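# Place assembled housing upright on belt behind rail

## Task

Find the white housing that already has both its circuit board and its motor fitted, and leave it standing upright on the dark belt strip that lies directly behind the white rail, with the board and the motor still seated in it.

## Robot and tools

Robot: two arms, left_arm and right_arm, each ending in a two-finger gripper. The fingers point along the gripper's +z axis and close along its y axis. end_effector_position is the point between the finger pads, just under 1 cm behind the tips.

Frames: the scene frame has its origin at table-top height, midway between the nominal bases, with +z up, +x out over the table and left_arm toward +y (arm names are not image sides). Each arm's hand positions, quaternions, targets and its wrist camera pose are given in that arm's own base frame. Calibrated bases in the scene frame: left_arm at (-0.002, +0.277, +0.018) with quat_wxyz (+1.000, 0, 0, -0.029); right_arm at (-0.021, -0.269, +0.042) with quat_wxyz (+1.000, 0, 0, -0.001). Up is +z in both. Fixed cameras and the table use the scene frame. Reported hand poses can be off by a few centimetres, more at long reach.

Row layout (used by every moving tool): 16 numbers. The first 8 are left_arm: x, y, z in metres, then qw, qx, qy, qz (w first), then opening. The last 8 are the same for right_arm. Position and quaternion are an absolute pose of that gripper in its own arm's base frame, not an offset. Opening runs from -1 (closed, 0 mm gap) to +1 (open, about 87 mm); +0.5 is about 69 mm, 0 about 43 mm, -0.5 about 18 mm. Both arms must be filled even when only one moves.

execute_actions(actions, cameras): actions is a list of actions; each action is a table of up to 15 rows, one per 1/30 s step, and the last row is held for the rest of the 15 steps. Any target more than 0.6 m from the gripper's current position along any of its axes gets the action refused for both arms; a malformed action, or a first action failing that check, refuses the whole call. An empty list just reports state and images. To keep an arm still and not pressing, resend the exact pose from the last result taken before it began to rest, plus its desired opening. Resend a fixed quaternion to hold orientation instead of copying drifted readings.

move(target, speed, blend, opening_speed, blocking, cameras): target is one row or up to 15 rows (absolute poses, base frames as above), driven in straight lines from each arm's Hand target; all share a 10 s cap. speed is m/s, 0.002 to 0.5 (default 0.25), rotation capped at twice that in rad/s; one value or one per target. blend in metres rounds corners at intermediate targets. opening_speed is per second on the -1..+1 scale, at least 0.2. Openings of later targets are applied only after arms stop there. blocking=false returns after about 0.5 s while the move continues; a new move replaces it. Moves do not avoid obstacles or the other arm, and faster moves lag, stray and hit harder. Avoid paths passing near an arm's own base. The result adds a move: line: done, off_target, moving, held, fault; limits=paced means clipped commands, limits=held means withheld steps. done means within 10 mm and 2 degrees, not that nothing was touched.

wait(seconds 0 to 10, cameras): runs time with last commands held. stop(cameras): brakes a running move. zoom_image(camera, region [x0,y0,x1,y1] pixels, max 504x504) enlarges part of the latest image of cam_high, cam_low, cam_left_wrist or cam_right_wrist. read_manual gives only licence text. finished_scene(scene) ends the scene irreversibly; the goal must hold without the robot.

Control: each step the command is clipped to 100 mm and 20 degrees from the measured pose; after an action the arm heads to Hand target, which may fall short, so command the rest next. Small moves may not happen or go sideways; check position and tilt after each move. Tool commands shows current gripper commands; resend a gripper's present command to leave it unchanged.

Gripping: grip_measured is on the same -1..+1 scale (Joint positions show it 0 closed to 1 open). To hold something, command about 0.04 below the reading at first contact for full force, less for a lighter grip. Readings may be off by about 1 mm. Fingers push about 20 N per pad; fast closes press harder.

Other readings: Joint torques follow Joint positions order, include gravity, and joints 1-3 wrap at ±28 N m. Joint velocities 'within noise' means at rest. Step readings list positions mid-action. MOTOR HOT appears at 75 °C; at 90 °C an arm folds and idles; at 100 °C it drops. Holding loads, stretching out, or pushing at unreachable poses heats motors.

Cameras: cam_high and cam_low 504x504 fixed; wrist cameras 896x504, calibrated relative to their arm base.

Avoid: dropping or releasing moving parts, slamming, hard hits, strong presses, arms hitting each other (can fail the scene), anything leaving the table, and arm stops. Random brief tugs on held parts or pushes on loose ones can occur.

Each tool is called as name([rows], argument=value, ...), one row to a line, values as JSON.

## Session

execute_actions(actions=[])

Scene clock: 0.00 s.
left_arm: end_effector_position=(+0.3813, +0.0165, +0.0640) grip_measured=+1.000 end_effector_quat_wxyz=(+0.574, -0.058, +0.816, +0.031) | right_arm: end_effector_position=(+0.3776, -0.0334, +0.0729) grip_measured=+0.979 end_effector_quat_wxyz=(+0.644, +0.101, +0.754, -0.081)
Joint positions: left_arm=[-0.007 1.472 0.389 0.735 -0.123 -0.062 1] | right_arm=[0.041 1.597 0.266 1.167 0.295 0.057 0.99]
Joint velocities: within noise
Joint torques (N m): no reading
Heat: left arm: 51 °C; right arm: 42 °C.
Hand target: left_arm +0.3852, +0.0165, +0.0711; +0.583, -0.058, +0.810, +0.030 | right_arm +0.3810, -0.0333, +0.0805; +0.654, +0.102, +0.746, -0.079
Tool commands: left_gripper/opening=+1.0 right_gripper/opening=+1.0

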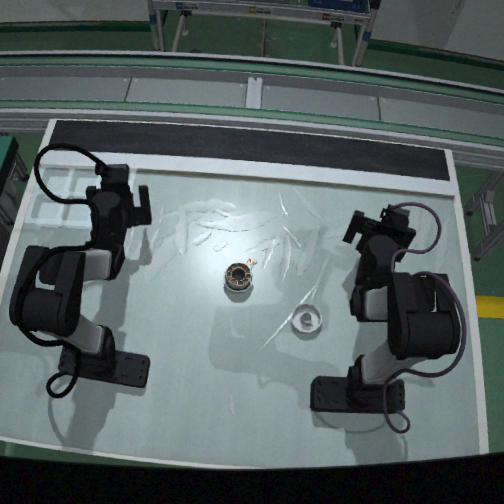

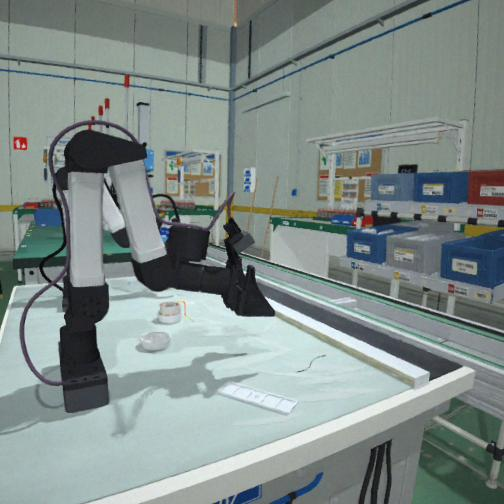

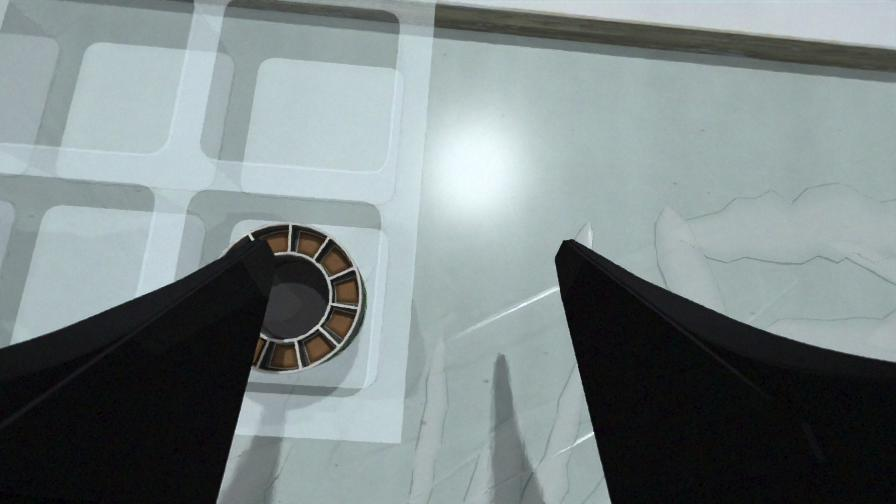

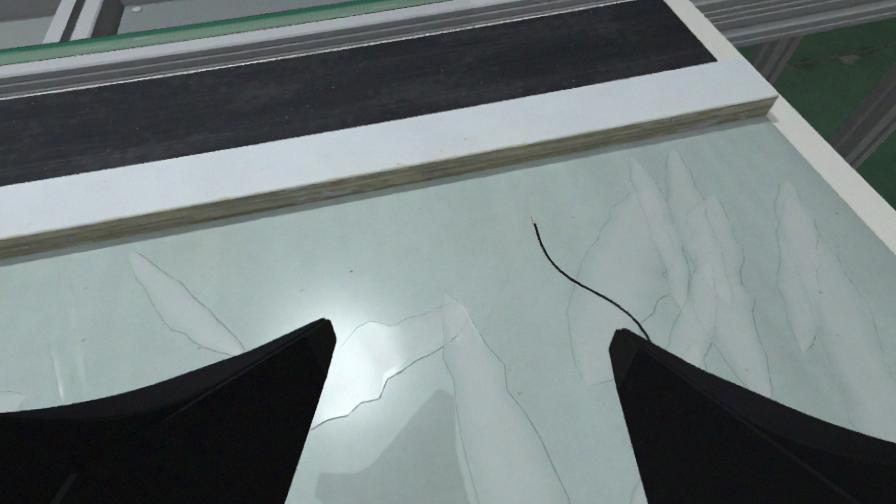

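zoom_image(camera="cam_high", region=[180, 220, 360, 360])

zoom_image(camera="cam_low", region=[110, 270, 250, 370])

zoom_image(camera="cam_high", region=[30, 90, 470, 260])

Scaled by 2.800 from the camera's 504x504 image, which has a finer 720x720 frame.

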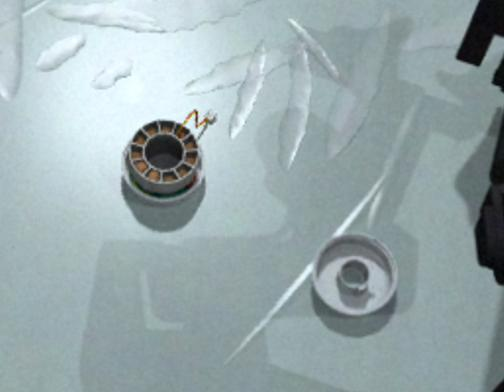

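Scaled by 3.600 from the camera's 504x504 image, which has a finer 720x720 frame.

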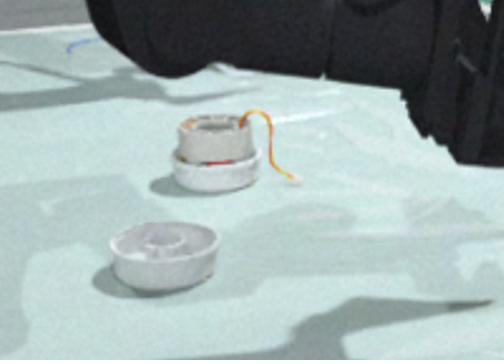

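Scaled by 1.145 from the camera's 504x504 image, which has a finer 720x720 frame.

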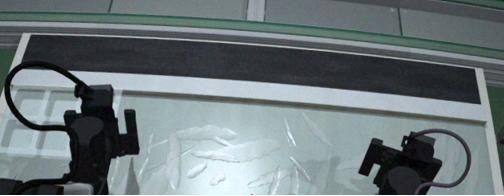

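move([
  [0.34,-0.02,0.16,0.45,0.1,0.88,-0.03,1,0.3776,-0.0334,0.0729,0.644,0.101,0.754,-0.081,1],
  [0.25,-0.213,0.14,0.359,0.320,0.867,-0.132,1,0.3776,-0.0334,0.0729,0.644,0.101,0.754,-0.081,1],
], blend=0.03)

Scene clock: 42.07 s.
left_arm: end_effector_position=(+0.2448, -0.2092, +0.1305) grip_measured=+1.000 end_effector_quat_wxyz=(+0.348, +0.326, +0.869, -0.133) | right_arm: end_effector_position=(+0.3772, -0.0334, +0.0718) grip_measured=+0.979 end_effector_quat_wxyz=(+0.643, +0.101, +0.755, -0.081)
Joint positions: left_arm=[-0.699 1.216 0.89 -0.482 0.018 0.012 1] | right_arm=[0.041 1.597 0.266 1.163 0.295 0.057 0.99]
Joint velocities: within noise
Joint torques (N m): left_arm=[-0.64 -2.85 9.62 1.77 -0.12 0.01] | right_arm=[-0.02 -3.82 4.6 1.7 0.01 0.01]
Heat: left arm: 53 °C; right arm: 44 °C.
Hand target: left_arm +0.2498, -0.2129, +0.1400; +0.359, +0.320, +0.867, -0.132 | right_arm +0.3776, -0.0334, +0.0729; +0.644, +0.101, +0.754, -0.081
Off the commanded pose: left_arm 0.011 m, 1 deg | right_arm 0.001 m, 0 deg.
move: off_target (left_arm)
camera_calibration:
cam_left_wrist: T_world_to_cam=[[-0.647689, -0.759773, 0.0569587, -0.0157371], [-0.725401, 0.637794, 0.258868, 0.279924], [-0.233009, 0.126348, -0.964232, 0.349565], [0, 0, 0, 1]] pos_world=[0.274316, -0.234657, 0.265495]
cam_right_wrist: T_world_to_cam=[[-0.204469, -0.977601, -0.0498789, 0.0548622], [-0.805161, 0.196944, -0.5594, 0.378439], [0.556693, -0.0742196, -0.827396, -0.0143159], [0, 0, 0, 1]] pos_world=[0.323892, -0.0219606, 0.20259]

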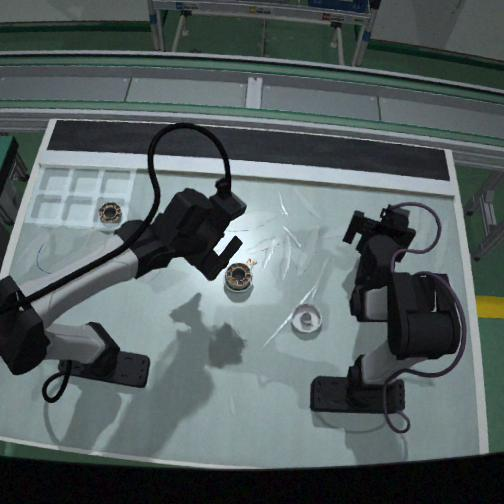

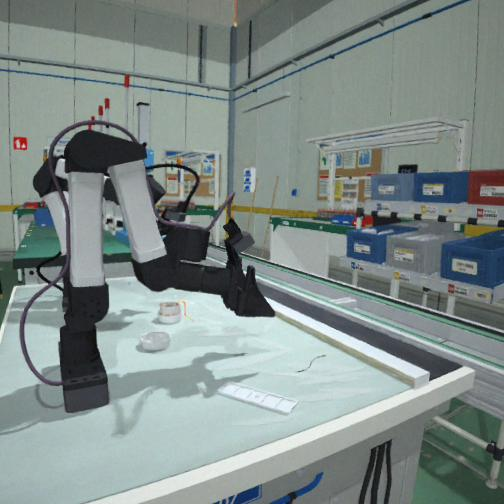

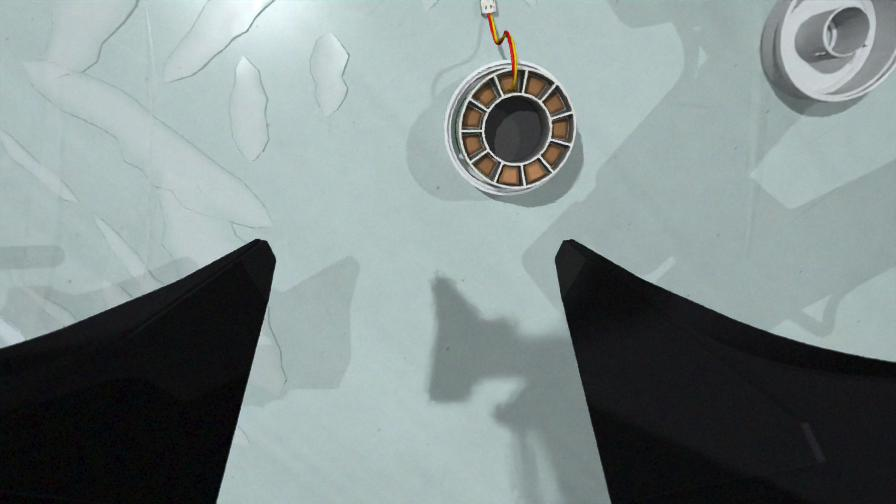

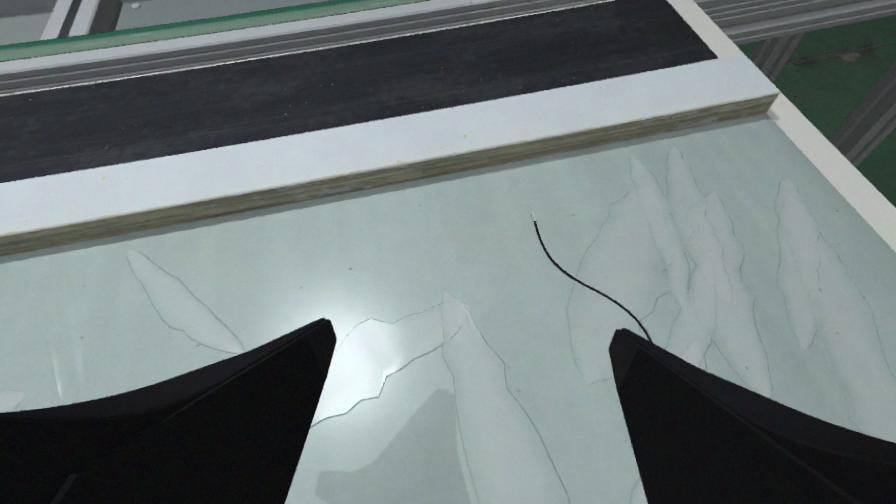

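move(target=[0.247,-0.275,0.065,0.352,0.361,0.850,-0.150,1,0.3776,-0.0334,0.0729,0.644,0.101,0.754,-0.081,1], speed=0.15, cameras=["cam_low","cam_left_wrist"])

Scene clock: 62.83 s.
left_arm: end_effector_position=(+0.2457, -0.2734, +0.0657) grip_measured=+1.000 end_effector_quat_wxyz=(+0.347, +0.366, +0.850, -0.153) | right_arm: end_effector_position=(+0.3772, -0.0334, +0.0717) grip_measured=+0.979 end_effector_quat_wxyz=(+0.642, +0.101, +0.755, -0.081)
Joint positions: left_arm=[-0.843 1.465 0.802 -0.13 -0.015 -0.024 1] | right_arm=[0.041 1.597 0.266 1.162 0.295 0.057 0.99]
Joint velocities: within noise
Joint torques (N m): left_arm=[-0.7 -4.31 6.65 1.97 -0.2 0.01] | right_arm=[-0.03 -3.77 4.55 1.69 0.03 0.05]
Heat: left arm: 58 °C; right arm: 45 °C.
Hand target: left_arm +0.2470, -0.2749, +0.0650; +0.352, +0.361, +0.850, -0.150 | right_arm +0.3776, -0.0334, +0.0729; +0.644, +0.101, +0.754, -0.081
Off the commanded pose: left_arm 0.002 m, 1 deg | right_arm 0.001 m, 0 deg.
move: done
camera_calibration:
cam_left_wrist: T_world_to_cam=[[-0.717617, -0.693987, 0.0583851, -0.0250987], [-0.663713, 0.706885, 0.244539, 0.343011], [-0.210979, 0.136735, -0.96788, 0.293036], [0, 0, 0, 1]] pos_world=[0.271474, -0.299956, 0.201209]
Images, in order (width x height): cam_low 504x504, cam_left_wrist 896x504.

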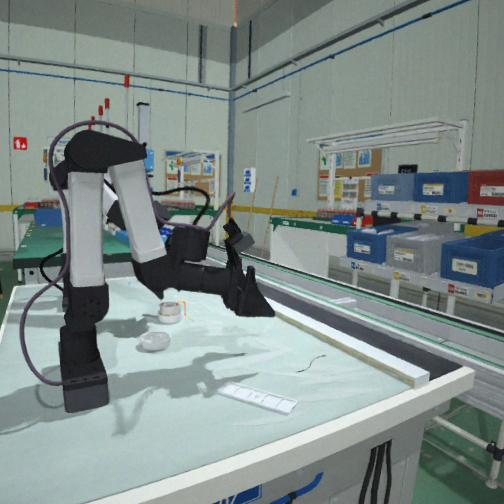

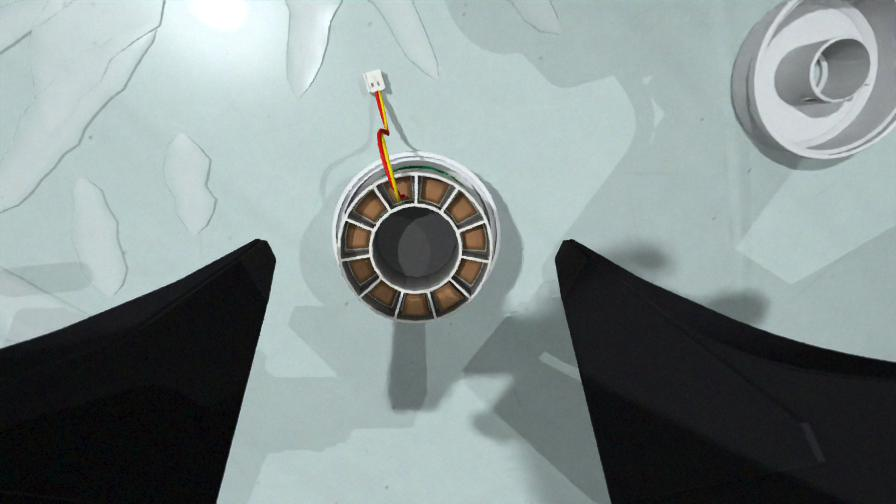

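move([
  [0.2464,-0.2705,0.03,0.352,0.361,0.850,-0.150,1,0.3776,-0.0334,0.0729,0.644,0.101,0.754,-0.081,1],
  [0.2464,-0.2705,0.002,0.352,0.361,0.850,-0.150,1,0.3776,-0.0334,0.0729,0.644,0.101,0.754,-0.081,1],
], speed=[0.12,0.06], blend=0.01, cameras=["cam_low","cam_left_wrist"])

zoom_image(camera="cam_low", region=[130, 280, 220, 350])

Scene clock: 72.00 s.
left_arm: end_effector_position=(+0.2440, -0.2713, +0.0032) grip_measured=+1.000 end_effector_quat_wxyz=(+0.348, +0.365, +0.850, -0.153) | right_arm: end_effector_position=(+0.3772, -0.0334, +0.0717) grip_measured=+0.979 end_effector_quat_wxyz=(+0.642, +0.101, +0.755, -0.081)
Joint positions: left_arm=[-0.843 1.61 0.644 0.176 -0.016 -0.024 1] | right_arm=[0.041 1.597 0.266 1.162 0.295 0.057 0.99]
Joint velocities: within noise
Joint torques (N m): left_arm=[0.18 -4.66 5.6 1.96 -0.09 0.08] | right_arm=[-0.09 -3.74 4.51 1.68 0.01 0.02]
Heat: left arm: 57 °C; right arm: 45 °C.
Hand target: left_arm +0.2464, -0.2705, +0.0020; +0.352, +0.361, +0.850, -0.150 | right_arm +0.3776, -0.0334, +0.0729; +0.644, +0.101, +0.754, -0.081
Off the commanded pose: left_arm 0.003 m, 1 deg | right_arm 0.001 m, 0 deg.
move: done
camera_calibration:
cam_left_wrist: T_world_to_cam=[[-0.717142, -0.694494, 0.0581897, -0.0214727], [-0.664643, 0.706652, 0.242677, 0.355806], [-0.209658, 0.135359, -0.96836, 0.231195], [0, 0, 0, 1]] pos_world=[0.269557, -0.297638, 0.138784]
Images, in order (width x height): cam_low 504x504, cam_left_wrist 896x504.

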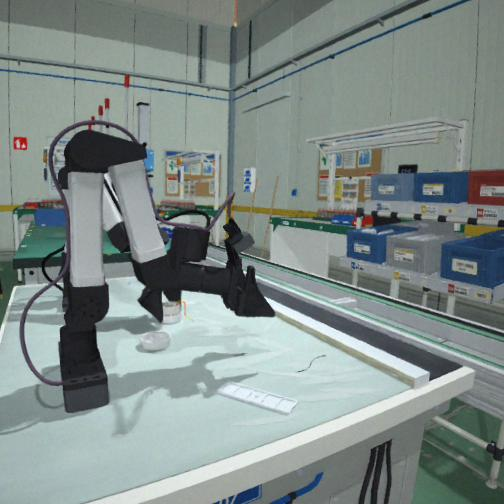

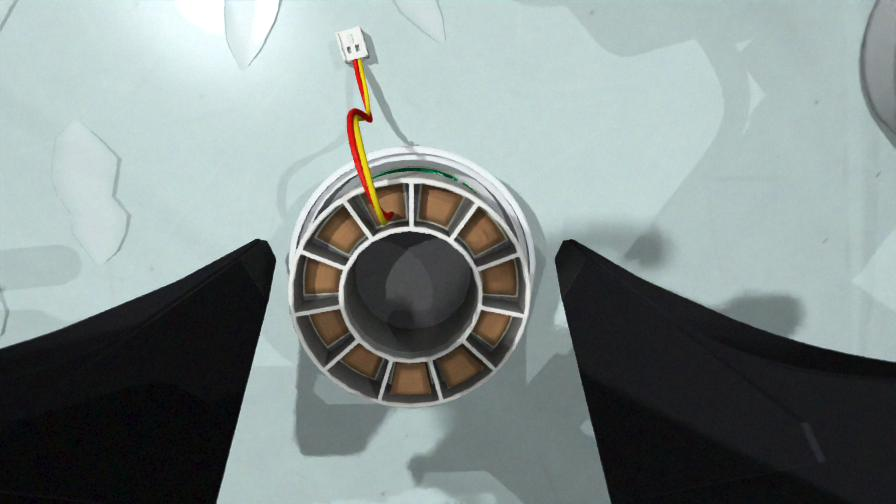

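Scaled by 5.600 from the camera's 504x504 image, which has a finer 720x720 frame.

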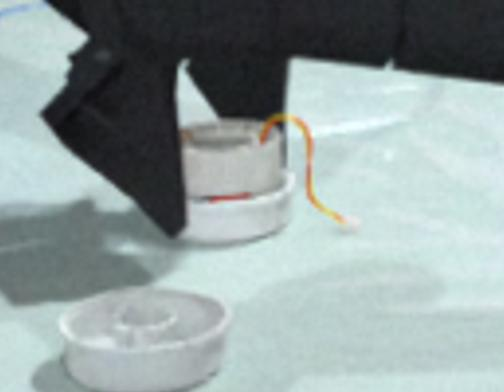

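move(target=[0.2464,-0.2705,0.003,0.352,0.361,0.850,-0.150,0.42,0.3776,-0.0334,0.0729,0.644,0.101,0.754,-0.081,1], opening_speed=0.4, cameras=["cam_left_wrist"])

Scene clock: 79.03 s.
left_arm: end_effector_position=(+0.2442, -0.2714, +0.0033) grip_measured=+0.478 end_effector_quat_wxyz=(+0.349, +0.365, +0.849, -0.153) | right_arm: end_effector_position=(+0.3772, -0.0334, +0.0717) grip_measured=+0.979 end_effector_quat_wxyz=(+0.642, +0.101, +0.755, -0.081)
Joint positions: left_arm=[-0.843 1.61 0.644 0.177 -0.016 -0.024 0.739] | right_arm=[0.041 1.597 0.266 1.162 0.295 0.057 0.99]
Joint velocities: within noise
Joint torques (N m): left_arm=[0.13 -4.89 5.75 1.9 -0.09 0.08] | right_arm=[-0.08 -3.88 4.57 1.69 0.01 0.04]
Heat: left arm: 57 °C; right arm: 45 °C.
Hand target: left_arm +0.2465, -0.2705, +0.0030; +0.352, +0.361, +0.850, -0.150 | right_arm +0.3776, -0.0334, +0.0729; +0.644, +0.101, +0.754, -0.081
Off the commanded pose: left_arm 0.002 m, 1 deg | right_arm 0.001 m, 0 deg.
move: done
camera_calibration:
cam_left_wrist: T_world_to_cam=[[-0.717012, -0.694647, 0.057967, -0.0214982], [-0.665066, 0.706637, 0.24156, 0.356099], [-0.208761, 0.13465, -0.968653, 0.231008], [0, 0, 0, 1]] pos_world=[0.26964, -0.297671, 0.138994]
Images, in order (width x height): cam_left_wrist 896x504.

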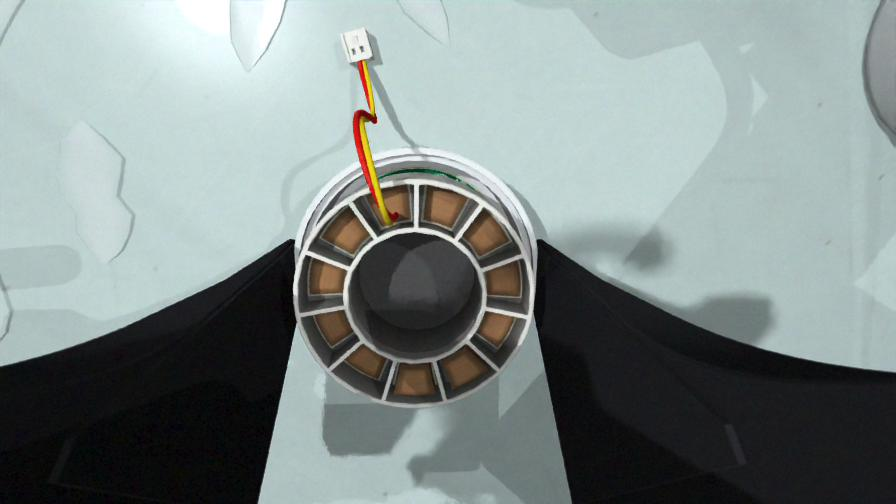

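move([
  [0.2464,-0.2705,0.04,0.352,0.361,0.850,-0.150,0.42,0.3776,-0.0334,0.0729,0.644,0.101,0.754,-0.081,1],
  [0.26,-0.27,0.16,0.352,0.361,0.850,-0.150,0.42,0.3776,-0.0334,0.0729,0.644,0.101,0.754,-0.081,1],
], speed=[0.08,0.15], blend=0.01, cameras=["cam_low","cam_left_wrist"])

Scene clock: 89.17 s.
left_arm: end_effector_position=(+0.2529, -0.2635, +0.1391) grip_measured=+0.478 end_effector_quat_wxyz=(+0.326, +0.363, +0.863, -0.134) | right_arm: end_effector_position=(+0.3772, -0.0334, +0.0717) grip_measured=+0.979 end_effector_quat_wxyz=(+0.642, +0.101, +0.755, -0.081)
Joint positions: left_arm=[-0.813 1.42 1.099 -0.529 -0.016 -0.01 0.739] | right_arm=[0.041 1.597 0.266 1.162 0.295 0.057 0.99]
Joint velocities: within noise
Joint torques (N m): left_arm=[0.79 -6.39 9.57 1.89 0.17 0.2] | right_arm=[-0.06 -3.73 4.57 1.69 0.02 0.03]
Heat: left arm: 57 °C; right arm: 45 °C.
Hand target: left_arm +0.2596, -0.2694, +0.1600; +0.352, +0.361, +0.850, -0.150 | right_arm +0.3776, -0.0334, +0.0729; +0.644, +0.101, +0.754, -0.081
Off the commanded pose: left_arm 0.023 m, 4 deg | right_arm 0.001 m, 0 deg.
move: off_target (left_arm)
camera_calibration:
cam_left_wrist: T_world_to_cam=[[-0.700825, -0.711831, 0.0462821, -0.0246759], [-0.669969, 0.67911, 0.299917, 0.309345], [-0.244921, 0.179182, -0.952842, 0.381977], [0, 0, 0, 1]] pos_world=[0.283512, -0.296087, 0.272328]
Images, in order (width x height): cam_low 504x504, cam_left_wrist 896x504.

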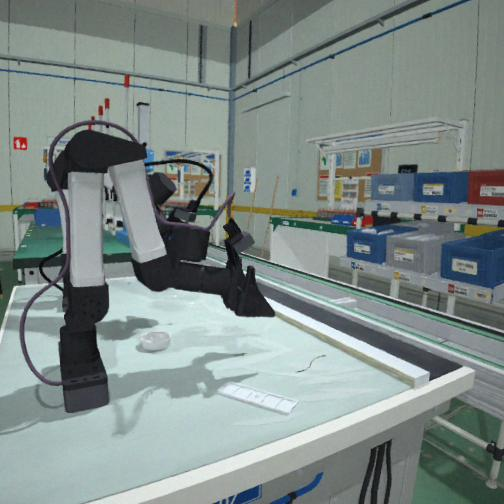

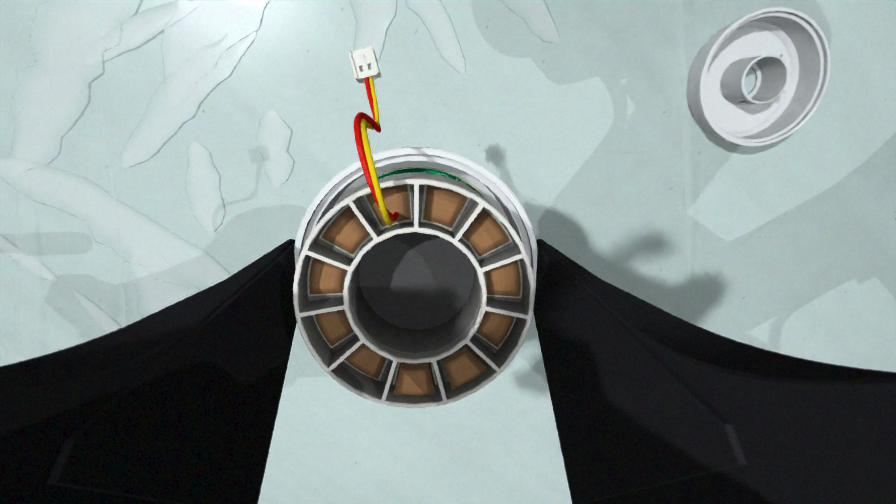

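move([
  [0.38,-0.19,0.17,0.3757,0.1763,0.907,-0.073,0.42,0.3776,-0.0334,0.0729,0.644,0.101,0.754,-0.081,1],
  [0.48,-0.04,0.17,0.3823,0.0403,0.923,-0.0167,0.42,0.3776,-0.0334,0.0729,0.644,0.101,0.754,-0.081,1],
], speed=0.2, blend=0.04)

Scene clock: 97.23 s.
left_arm: end_effector_position=(+0.4689, -0.0364, +0.1545) grip_measured=+0.478 end_effector_quat_wxyz=(+0.360, +0.033, +0.932, -0.010) | right_arm: end_effector_position=(+0.3772, -0.0334, +0.0717) grip_measured=+0.979 end_effector_quat_wxyz=(+0.642, +0.101, +0.755, -0.081)
Joint positions: left_arm=[-0.082 1.805 1.553 -0.583 -0.014 -0.006 0.739] | right_arm=[0.041 1.597 0.266 1.162 0.295 0.057 0.99]
Joint velocities: within noise
Joint torques (N m): left_arm=[-0.03 -7.56 10.32 1.88 0.19 0.19] | right_arm=[-0.05 -3.71 4.64 1.67 0.01 0.02]
Heat: left arm: 58 °C; right arm: 45 °C.
Hand target: left_arm +0.4793, -0.0398, +0.1703; +0.383, +0.040, +0.923, -0.016 | right_arm +0.3776, -0.0334, +0.0729; +0.644, +0.101, +0.754, -0.081
Off the commanded pose: left_arm 0.019 m, 3 deg | right_arm 0.001 m, 0 deg.
move: off_target (left_arm)
camera_calibration:
cam_left_wrist: T_world_to_cam=[[-0.052376, -0.997581, 0.0456997, -0.0266614], [-0.956436, 0.0632719, 0.285003, 0.409414], [-0.287205, -0.0287815, -0.957436, 0.421774], [0, 0, 0, 1]] pos_world=[0.511318, -0.040362, 0.288356]
cam_right_wrist: T_world_to_cam=[[-0.204488, -0.977602, -0.0497858, 0.0548507], [-0.805375, 0.196936, -0.559096, 0.378423], [0.556378, -0.0742325, -0.827607, -0.0142383], [0, 0, 0, 1]] pos_world=[0.32391, -0.0219598, 0.202522]

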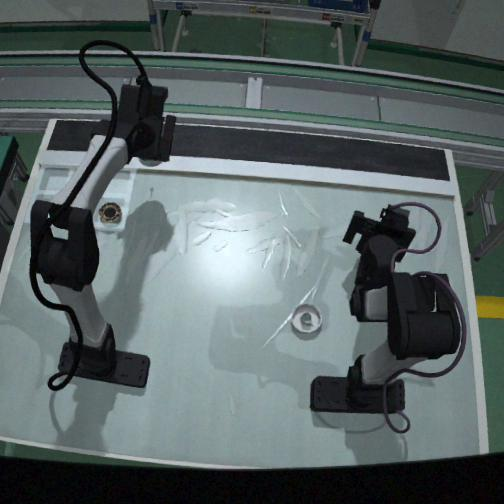

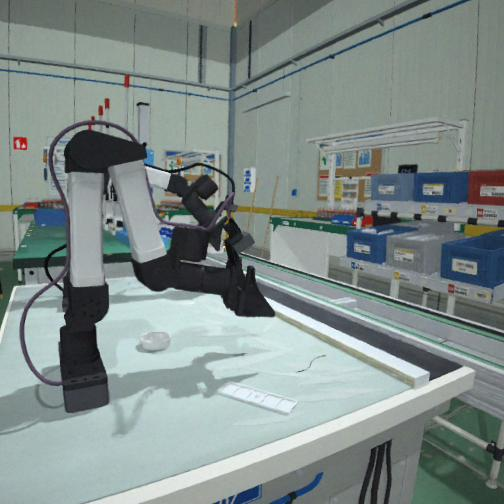

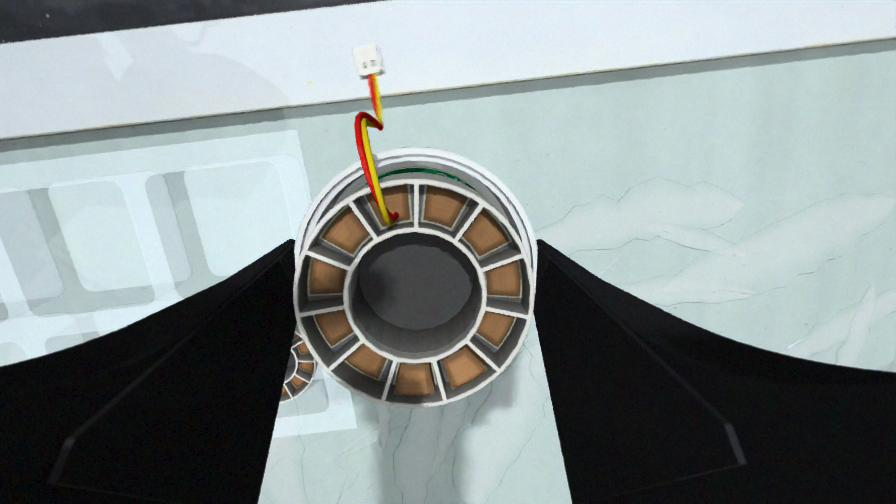

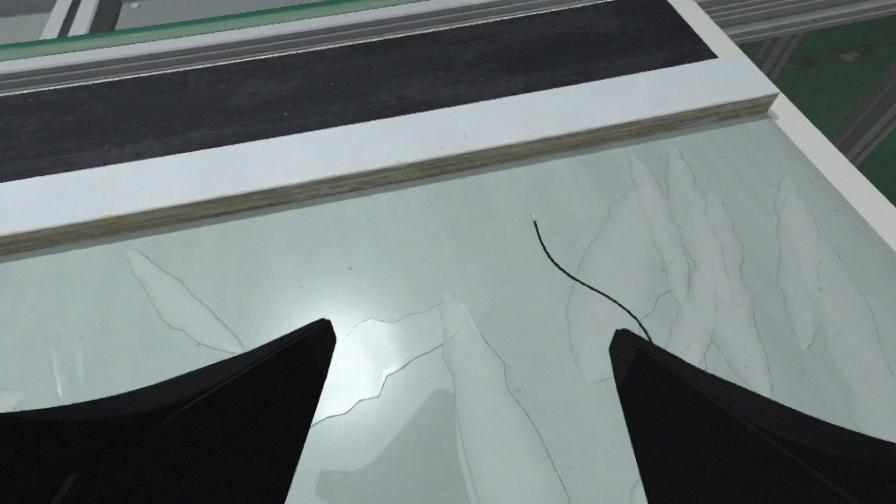

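move(target=[0.63,-0.03,0.14,0.395,0.030,0.918,-0.0167,0.42,0.3776,-0.0334,0.0729,0.644,0.101,0.754,-0.081,1], speed=0.15, cameras=["cam_high","cam_low","cam_left_wrist"])

zoom_image(camera="cam_low", region=[180, 160, 340, 320])

Scene clock: 106.03 s.
left_arm: end_effector_position=(+0.6214, -0.0315, +0.1259) grip_measured=+0.478 end_effector_quat_wxyz=(+0.374, +0.026, +0.927, -0.011) | right_arm: end_effector_position=(+0.3772, -0.0334, +0.0717) grip_measured=+0.979 end_effector_quat_wxyz=(+0.642, +0.101, +0.755, -0.081)
Joint positions: left_arm=[-0.049 2.535 2.579 -0.848 0.006 0.004 0.739] | right_arm=[0.041 1.597 0.266 1.162 0.295 0.057 0.99]
Joint velocities: within noise
Joint torques (N m): left_arm=[0.73 -11.71 9.84 1.96 0.21 0.19] | right_arm=[-0.08 -3.84 4.59 1.68 0.03 0.01]
Heat: left arm: 59 °C; right arm: 45 °C.
Hand target: left_arm +0.6292, -0.0298, +0.1402; +0.396, +0.030, +0.918, -0.016 | right_arm +0.3776, -0.0334, +0.0729; +0.644, +0.101, +0.754, -0.081
Off the commanded pose: left_arm 0.017 m, 3 deg | right_arm 0.001 m, 0 deg.
move: off_target (left_arm)
camera_calibration:
cam_left_wrist: T_world_to_cam=[[-0.0418605, -0.997665, 0.0539675, -0.0200903], [-0.965131, 0.0543469, 0.256062, 0.571869], [-0.258397, -0.0413669, -0.965153, 0.421044], [0, 0, 0, 1]] pos_world=[0.659884, -0.0337053, 0.261023]
Images, in order (width x height): cam_high 504x504, cam_low 504x504, cam_left_wrist 896x504.

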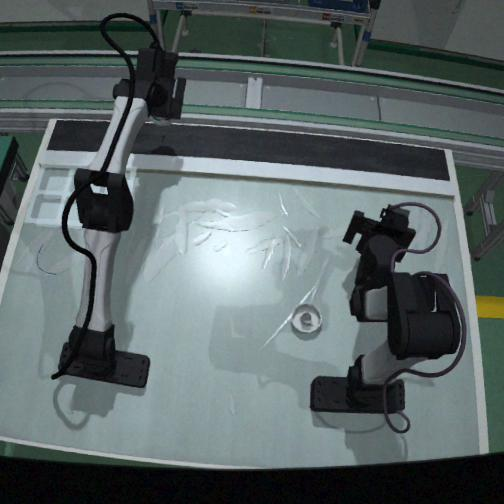

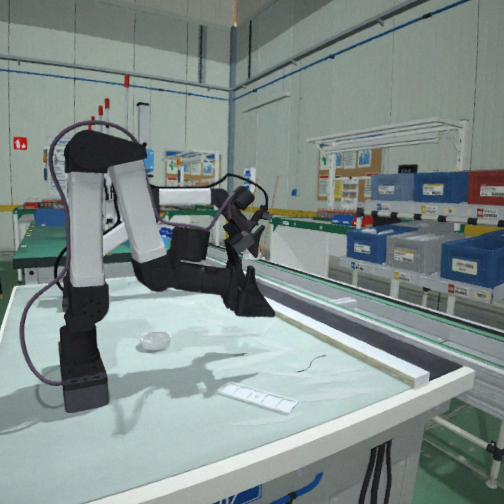

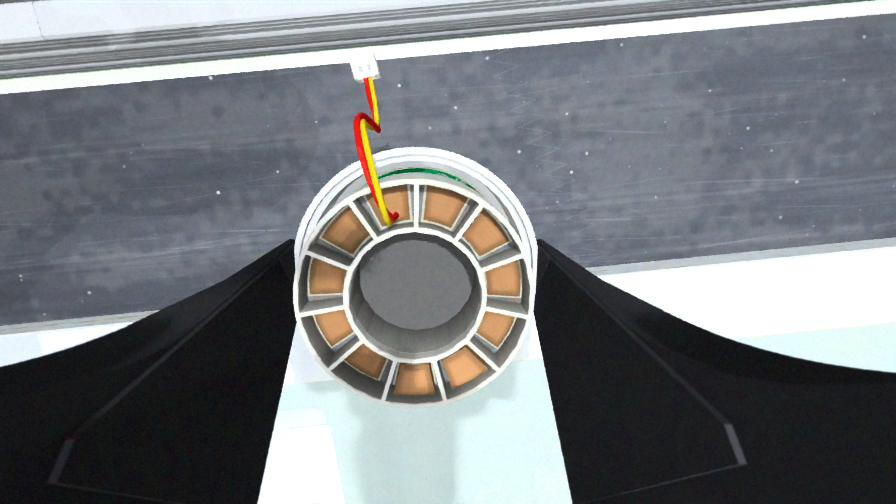

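Scaled by 3.150 from the camera's 504x504 image, which has a finer 720x720 frame.

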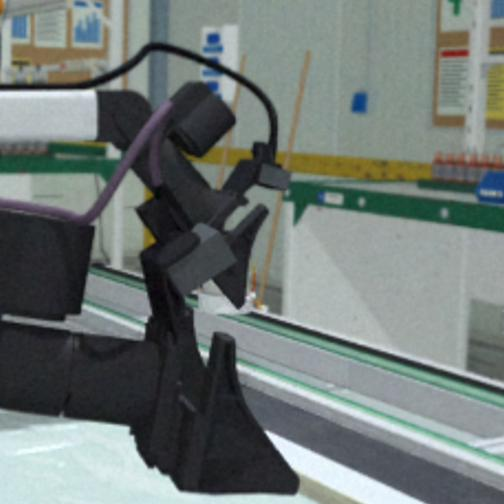

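move(target=[0.638,-0.03,0.065,0.395,0.030,0.918,-0.0167,0.42,0.3776,-0.0334,0.0729,0.644,0.101,0.754,-0.081,1], speed=0.1, cameras=["cam_low","cam_left_wrist"])

zoom_image(camera="cam_low", region=[180, 200, 300, 320])

Scene clock: 114.27 s.
left_arm: end_effector_position=(+0.6284, -0.0320, +0.0446) grip_measured=+0.478 end_effector_quat_wxyz=(+0.367, +0.026, +0.930, -0.011) | right_arm: end_effector_position=(+0.3772, -0.0334, +0.0717) grip_measured=+0.979 end_effector_quat_wxyz=(+0.642, +0.101, +0.755, -0.081)
Joint positions: left_arm=[-0.049 2.535 2.261 -0.543 0.007 0.005 0.739] | right_arm=[0.041 1.597 0.266 1.162 0.295 0.057 0.99]
Joint velocities: within noise
Joint torques (N m): left_arm=[0.81 -14.08 7.61 2.15 0.22 0.2] | right_arm=[-0.06 -3.77 4.57 1.69 0.01 0]
Heat: left arm: 60 °C; right arm: 45 °C.
Hand target: left_arm +0.6373, -0.0299, +0.0654; +0.395, +0.030, +0.918, -0.016 | right_arm +0.3776, -0.0334, +0.0729; +0.644, +0.101, +0.754, -0.081
Off the commanded pose: left_arm 0.023 m, 4 deg | right_arm 0.001 m, 0 deg.
move: off_target (left_arm)
camera_calibration:
cam_left_wrist: T_world_to_cam=[[-0.0424756, -0.997657, 0.0536381, -0.0154368], [-0.961459, 0.0554135, 0.269307, 0.596665], [-0.271648, -0.0401319, -0.96156, 0.352561], [0, 0, 0, 1]] pos_world=[0.668786, -0.0343151, 0.17915]
Images, in order (width x height): cam_low 504x504, cam_left_wrist 896x504.

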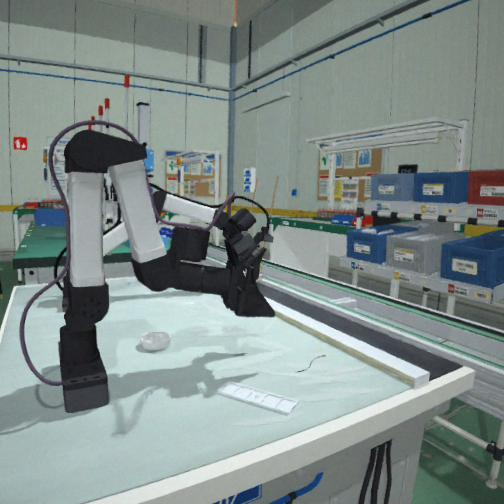

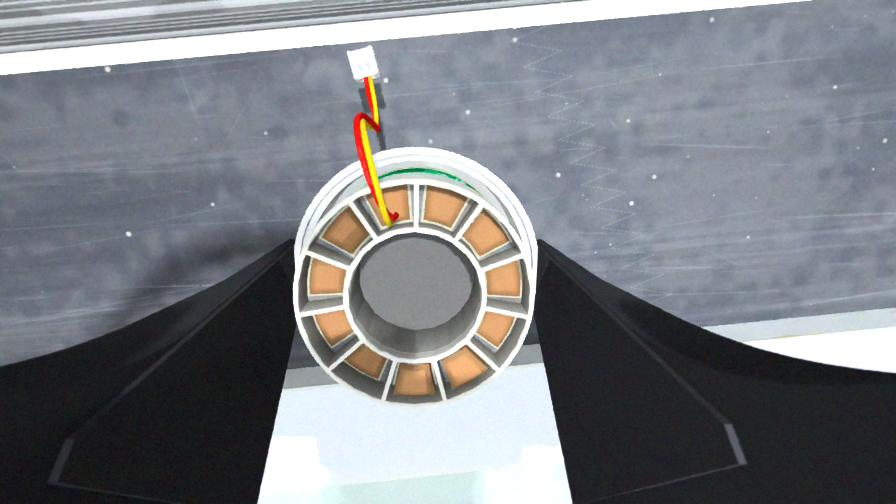

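Scaled by 4.200 from the camera's 504x504 image, which has a finer 720x720 frame.

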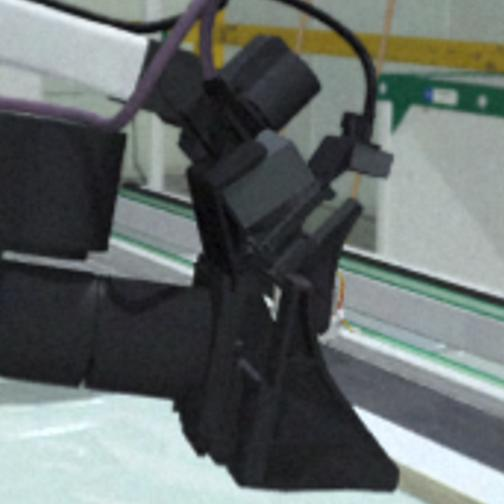

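move(target=[0.638,-0.03,0.045,0.4105,0.0318,0.9112,-0.0143,0.42,0.3776,-0.0334,0.0729,0.644,0.101,0.754,-0.081,1], speed=0.05, cameras=["cam_left_wrist"])

Scene clock: 121.70 s.
left_arm: end_effector_position=(+0.6268, -0.0317, +0.0128) grip_measured=+0.478 end_effector_quat_wxyz=(+0.375, +0.028, +0.927, -0.011) | right_arm: end_effector_position=(+0.3772, -0.0334, +0.0717) grip_measured=+0.979 end_effector_quat_wxyz=(+0.642, +0.101, +0.755, -0.081)
Joint positions: left_arm=[-0.049 2.527 2.11 -0.385 0.007 0.009 0.739] | right_arm=[0.041 1.597 0.266 1.162 0.295 0.057 0.99]
Joint velocities: within noise
Joint torques (N m): left_arm=[0.65 -15.73 7.17 2.13 0.16 0.21] | right_arm=[-0.12 -3.78 4.55 1.68 0.02 0.02]
Heat: left arm: 60 °C; right arm: 45 °C.
Hand target: left_arm +0.6371, -0.0298, +0.0451; +0.410, +0.032, +0.911, -0.014 | right_arm +0.3776, -0.0334, +0.0729; +0.644, +0.101, +0.754, -0.081
Off the commanded pose: left_arm 0.034 m, 4 deg | right_arm 0.001 m, 0 deg.
move: off_target (left_arm)
camera_calibration:
cam_left_wrist: T_world_to_cam=[[-0.0460785, -0.997631, 0.051089, -0.0112725], [-0.965529, 0.0575952, 0.253842, 0.606439], [-0.256183, -0.0376313, -0.965896, 0.312036], [0, 0, 0, 1]] pos_world=[0.664953, -0.0344314, 0.148031]
Images, in order (width x height): cam_left_wrist 896x504.

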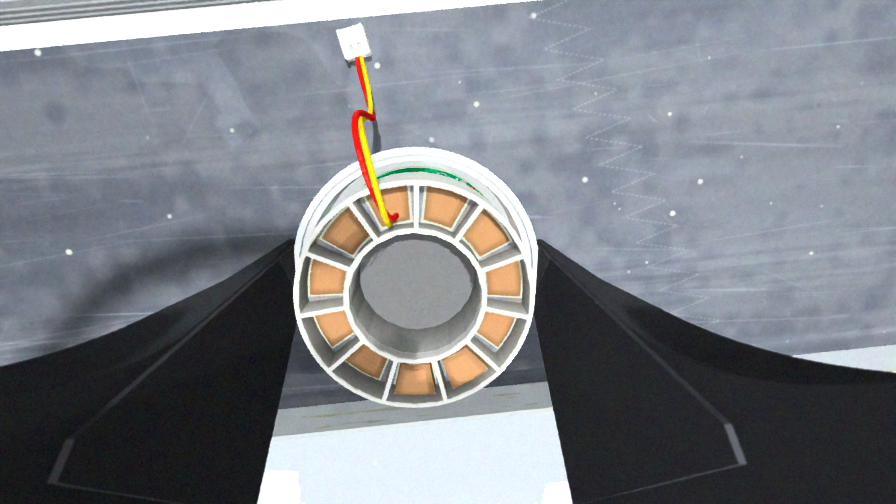

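move(target=[0.638,-0.03,0.040,0.4105,0.0318,0.9112,-0.0143,0.42,0.3776,-0.0334,0.0729,0.644,0.101,0.754,-0.081,1], speed=0.05, cameras=["cam_left_wrist"])

Scene clock: 125.60 s.
left_arm: end_effector_position=(+0.6284, -0.0318, +0.0120) grip_measured=+0.478 end_effector_quat_wxyz=(+0.379, +0.028, +0.925, -0.011) | right_arm: end_effector_position=(+0.3772, -0.0334, +0.0717) grip_measured=+0.979 end_effector_quat_wxyz=(+0.642, +0.101, +0.755, -0.081)
Joint positions: left_arm=[-0.049 2.527 2.101 -0.366 0.007 0.009 0.739] | right_arm=[0.041 1.597 0.266 1.162 0.295 0.057 0.99]
Joint velocities: within noise
Joint torques (N m): left_arm=[0.68 -15.31 7.04 2.14 0.16 0.18] | right_arm=[-0.05 -3.79 4.53 1.7 0.01 0.02]
Heat: left arm: 59 °C; right arm: 45 °C.
Hand target: left_arm +0.6374, -0.0299, +0.0400; +0.410, +0.032, +0.911, -0.014 | right_arm +0.3776, -0.0334, +0.0729; +0.644, +0.101, +0.754, -0.081
Off the commanded pose: left_arm 0.030 m, 4 deg | right_arm 0.001 m, 0 deg.
move: off_target (left_arm)
camera_calibration:
cam_left_wrist: T_world_to_cam=[[-0.0468565, -0.997607, 0.0508488, -0.0107262], [-0.967985, 0.0579141, 0.244237, 0.609907], [-0.246597, -0.0377768, -0.968382, 0.305646], [0, 0, 0, 1]] pos_world=[0.66525, -0.0344765, 0.147566]
Images, in order (width x height): cam_left_wrist 896x504.

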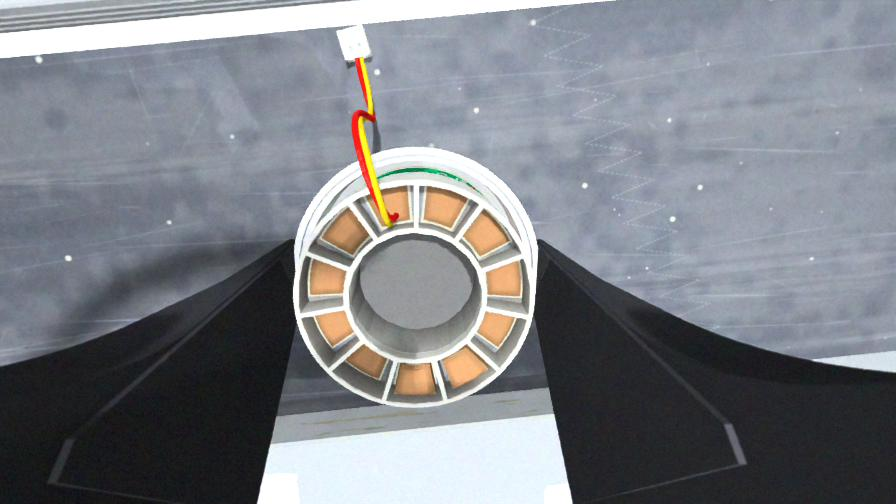

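move(target=[0.637,-0.03,0.034,0.4105,0.0318,0.9112,-0.0143,0.42,0.3776,-0.0334,0.0729,0.644,0.101,0.754,-0.081,1], speed=0.05, cameras=["cam_left_wrist"])

Scene clock: 128.83 s.
left_arm: end_effector_position=(+0.6318, -0.0319, +0.0113) grip_measured=+0.478 end_effector_quat_wxyz=(+0.389, +0.028, +0.921, -0.011) | right_arm: end_effector_position=(+0.3772, -0.0334, +0.0717) grip_measured=+0.979 end_effector_quat_wxyz=(+0.642, +0.101, +0.755, -0.081)
Joint positions: left_arm=[-0.049 2.527 2.086 -0.331 0.007 0.009 0.739] | right_arm=[0.041 1.597 0.266 1.162 0.295 0.057 0.99]
Joint velocities: within noise
Joint torques (N m): left_arm=[0.61 -15.13 6.43 1.99 0.18 0.18] | right_arm=[-0.12 -3.77 4.53 1.69 0.03 0.02]
Heat: left arm: 59 °C; right arm: 45 °C.
Hand target: left_arm +0.6368, -0.0299, +0.0338; +0.410, +0.032, +0.911, -0.014 | right_arm +0.3776, -0.0334, +0.0729; +0.644, +0.101, +0.754, -0.081
Off the commanded pose: left_arm 0.023 m, 3 deg | right_arm 0.001 m, 0 deg.
move: off_target (left_arm)
camera_calibration:
cam_left_wrist: T_world_to_cam=[[-0.0478643, -0.997557, 0.0508832, -0.0100575], [-0.972633, 0.0581429, 0.224955, 0.616502], [-0.227364, -0.0387233, -0.97304, 0.293607], [0, 0, 0, 1]] pos_world=[0.665905, -0.0345087, 0.147518]
Images, in order (width x height): cam_left_wrist 896x504.

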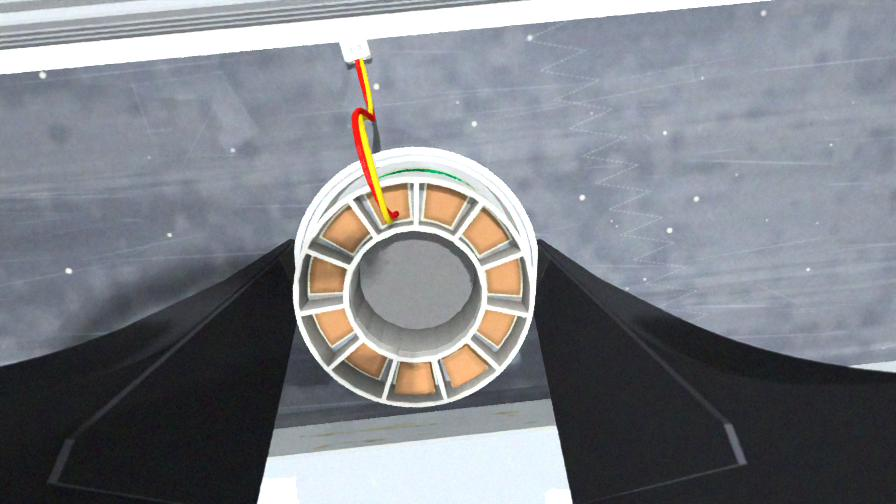

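move(target=[0.637,-0.03,0.036,0.4105,0.0318,0.9112,-0.0143,1,0.3776,-0.0334,0.0729,0.644,0.101,0.754,-0.081,1], opening_speed=0.4, cameras=["cam_left_wrist"])

Scene clock: 134.60 s.
left_arm: end_effector_position=(+0.6318, -0.0320, +0.0112) grip_measured=+1.000 end_effector_quat_wxyz=(+0.389, +0.028, +0.921, -0.011) | right_arm: end_effector_position=(+0.3772, -0.0334, +0.0717) grip_measured=+0.979 end_effector_quat_wxyz=(+0.642, +0.101, +0.755, -0.081)
Joint positions: left_arm=[-0.049 2.527 2.086 -0.33 0.007 0.009 1] | right_arm=[0.041 1.597 0.266 1.162 0.295 0.057 0.99]
Joint velocities: within noise
Joint torques (N m): left_arm=[0.61 -15.27 6.89 1.94 0.18 0.19] | right_arm=[-0.03 -3.78 4.62 1.67 -0.01 0.02]
Heat: left arm: 59 °C; right arm: 45 °C.
Hand target: left_arm +0.6368, -0.0299, +0.0357; +0.410, +0.032, +0.911, -0.014 | right_arm +0.3776, -0.0334, +0.0729; +0.644, +0.101, +0.754, -0.081
Off the commanded pose: left_arm 0.025 m, 3 deg | right_arm 0.001 m, 0 deg.
move: off_target (left_arm)
camera_calibration:
cam_left_wrist: T_world_to_cam=[[-0.0481557, -0.997529, 0.0511494, -0.00994054], [-0.9727, 0.0584727, 0.22458, 0.616625], [-0.227016, -0.0389382, -0.973112, 0.293355], [0, 0, 0, 1]] pos_world=[0.665909, -0.034549, 0.147494]
Images, in order (width x height): cam_left_wrist 896x504.

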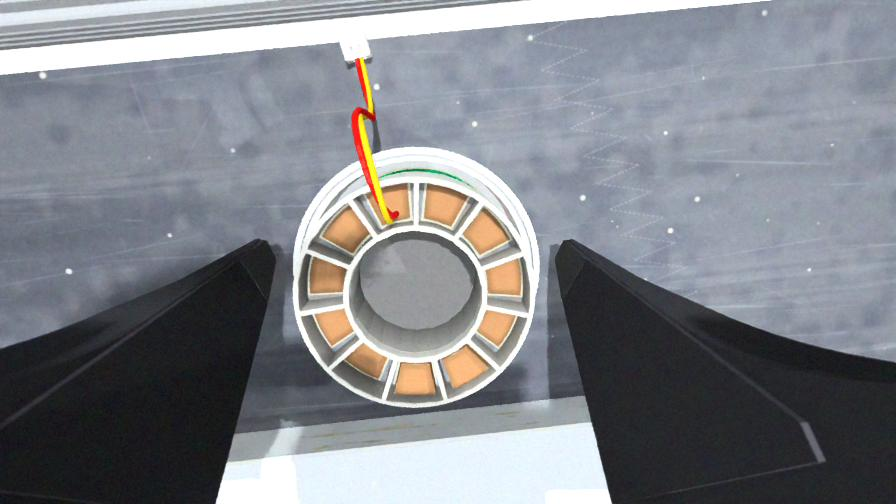

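move(target=[0.615,-0.03,0.16,0.4105,0.0318,0.9112,-0.0143,1,0.3776,-0.0334,0.0729,0.644,0.101,0.754,-0.081,1], speed=0.12, cameras=["cam_low","cam_left_wrist"])

finished_scene(scene=1)

Scene clock: 141.80 s.
left_arm: end_effector_position=(+0.6125, -0.0311, +0.1309) grip_measured=+1.000 end_effector_quat_wxyz=(+0.386, +0.028, +0.922, -0.011) | right_arm: end_effector_position=(+0.3772, -0.0334, +0.0717) grip_measured=+0.979 end_effector_quat_wxyz=(+0.642, +0.101, +0.755, -0.081)
Joint positions: left_arm=[-0.049 2.413 2.359 -0.725 0.007 0.009 1] | right_arm=[0.041 1.597 0.266 1.162 0.295 0.057 0.99]
Joint velocities: within noise
Joint torques (N m): left_arm=[0.38 -14.22 9.01 1.77 0.15 0.19] | right_arm=[-0.06 -3.78 4.53 1.69 0.03 0.03]
Heat: left arm: 60 °C; right arm: 45 °C.
Hand target: left_arm +0.6145, -0.0299, +0.1596; +0.410, +0.032, +0.911, -0.014 | right_arm +0.3776, -0.0334, +0.0729; +0.644, +0.101, +0.754, -0.081
Off the commanded pose: left_arm 0.029 m, 3 deg | right_arm 0.001 m, 0 deg.
move: off_target (left_arm)
camera_calibration:
cam_left_wrist: T_world_to_cam=[[-0.047805, -0.997547, 0.0511418, -0.0162591], [-0.971136, 0.0583957, 0.231266, 0.569051], [-0.233685, -0.03861, -0.971545, 0.409369], [0, 0, 0, 1]] pos_world=[0.647512, -0.0336437, 0.26695]
Images, in order (width x height): cam_low 504x504, cam_left_wrist 896x504.

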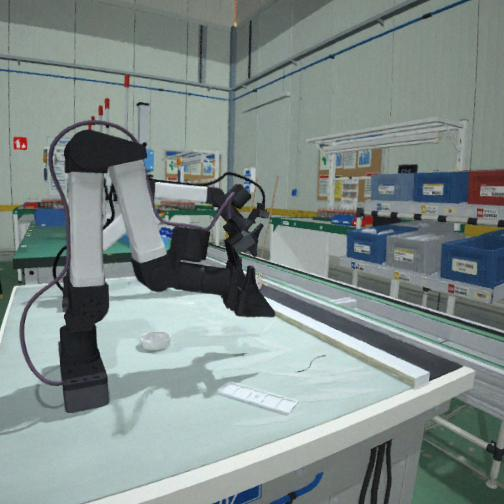

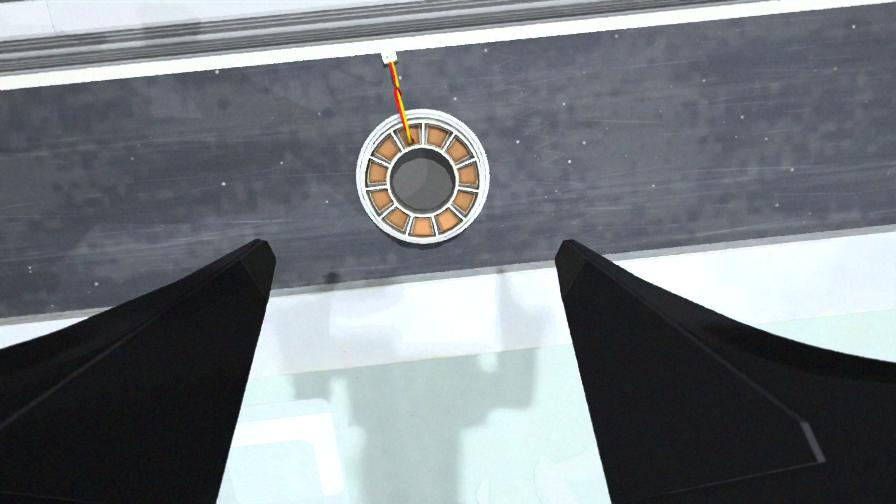

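The scene is finished: the task was done.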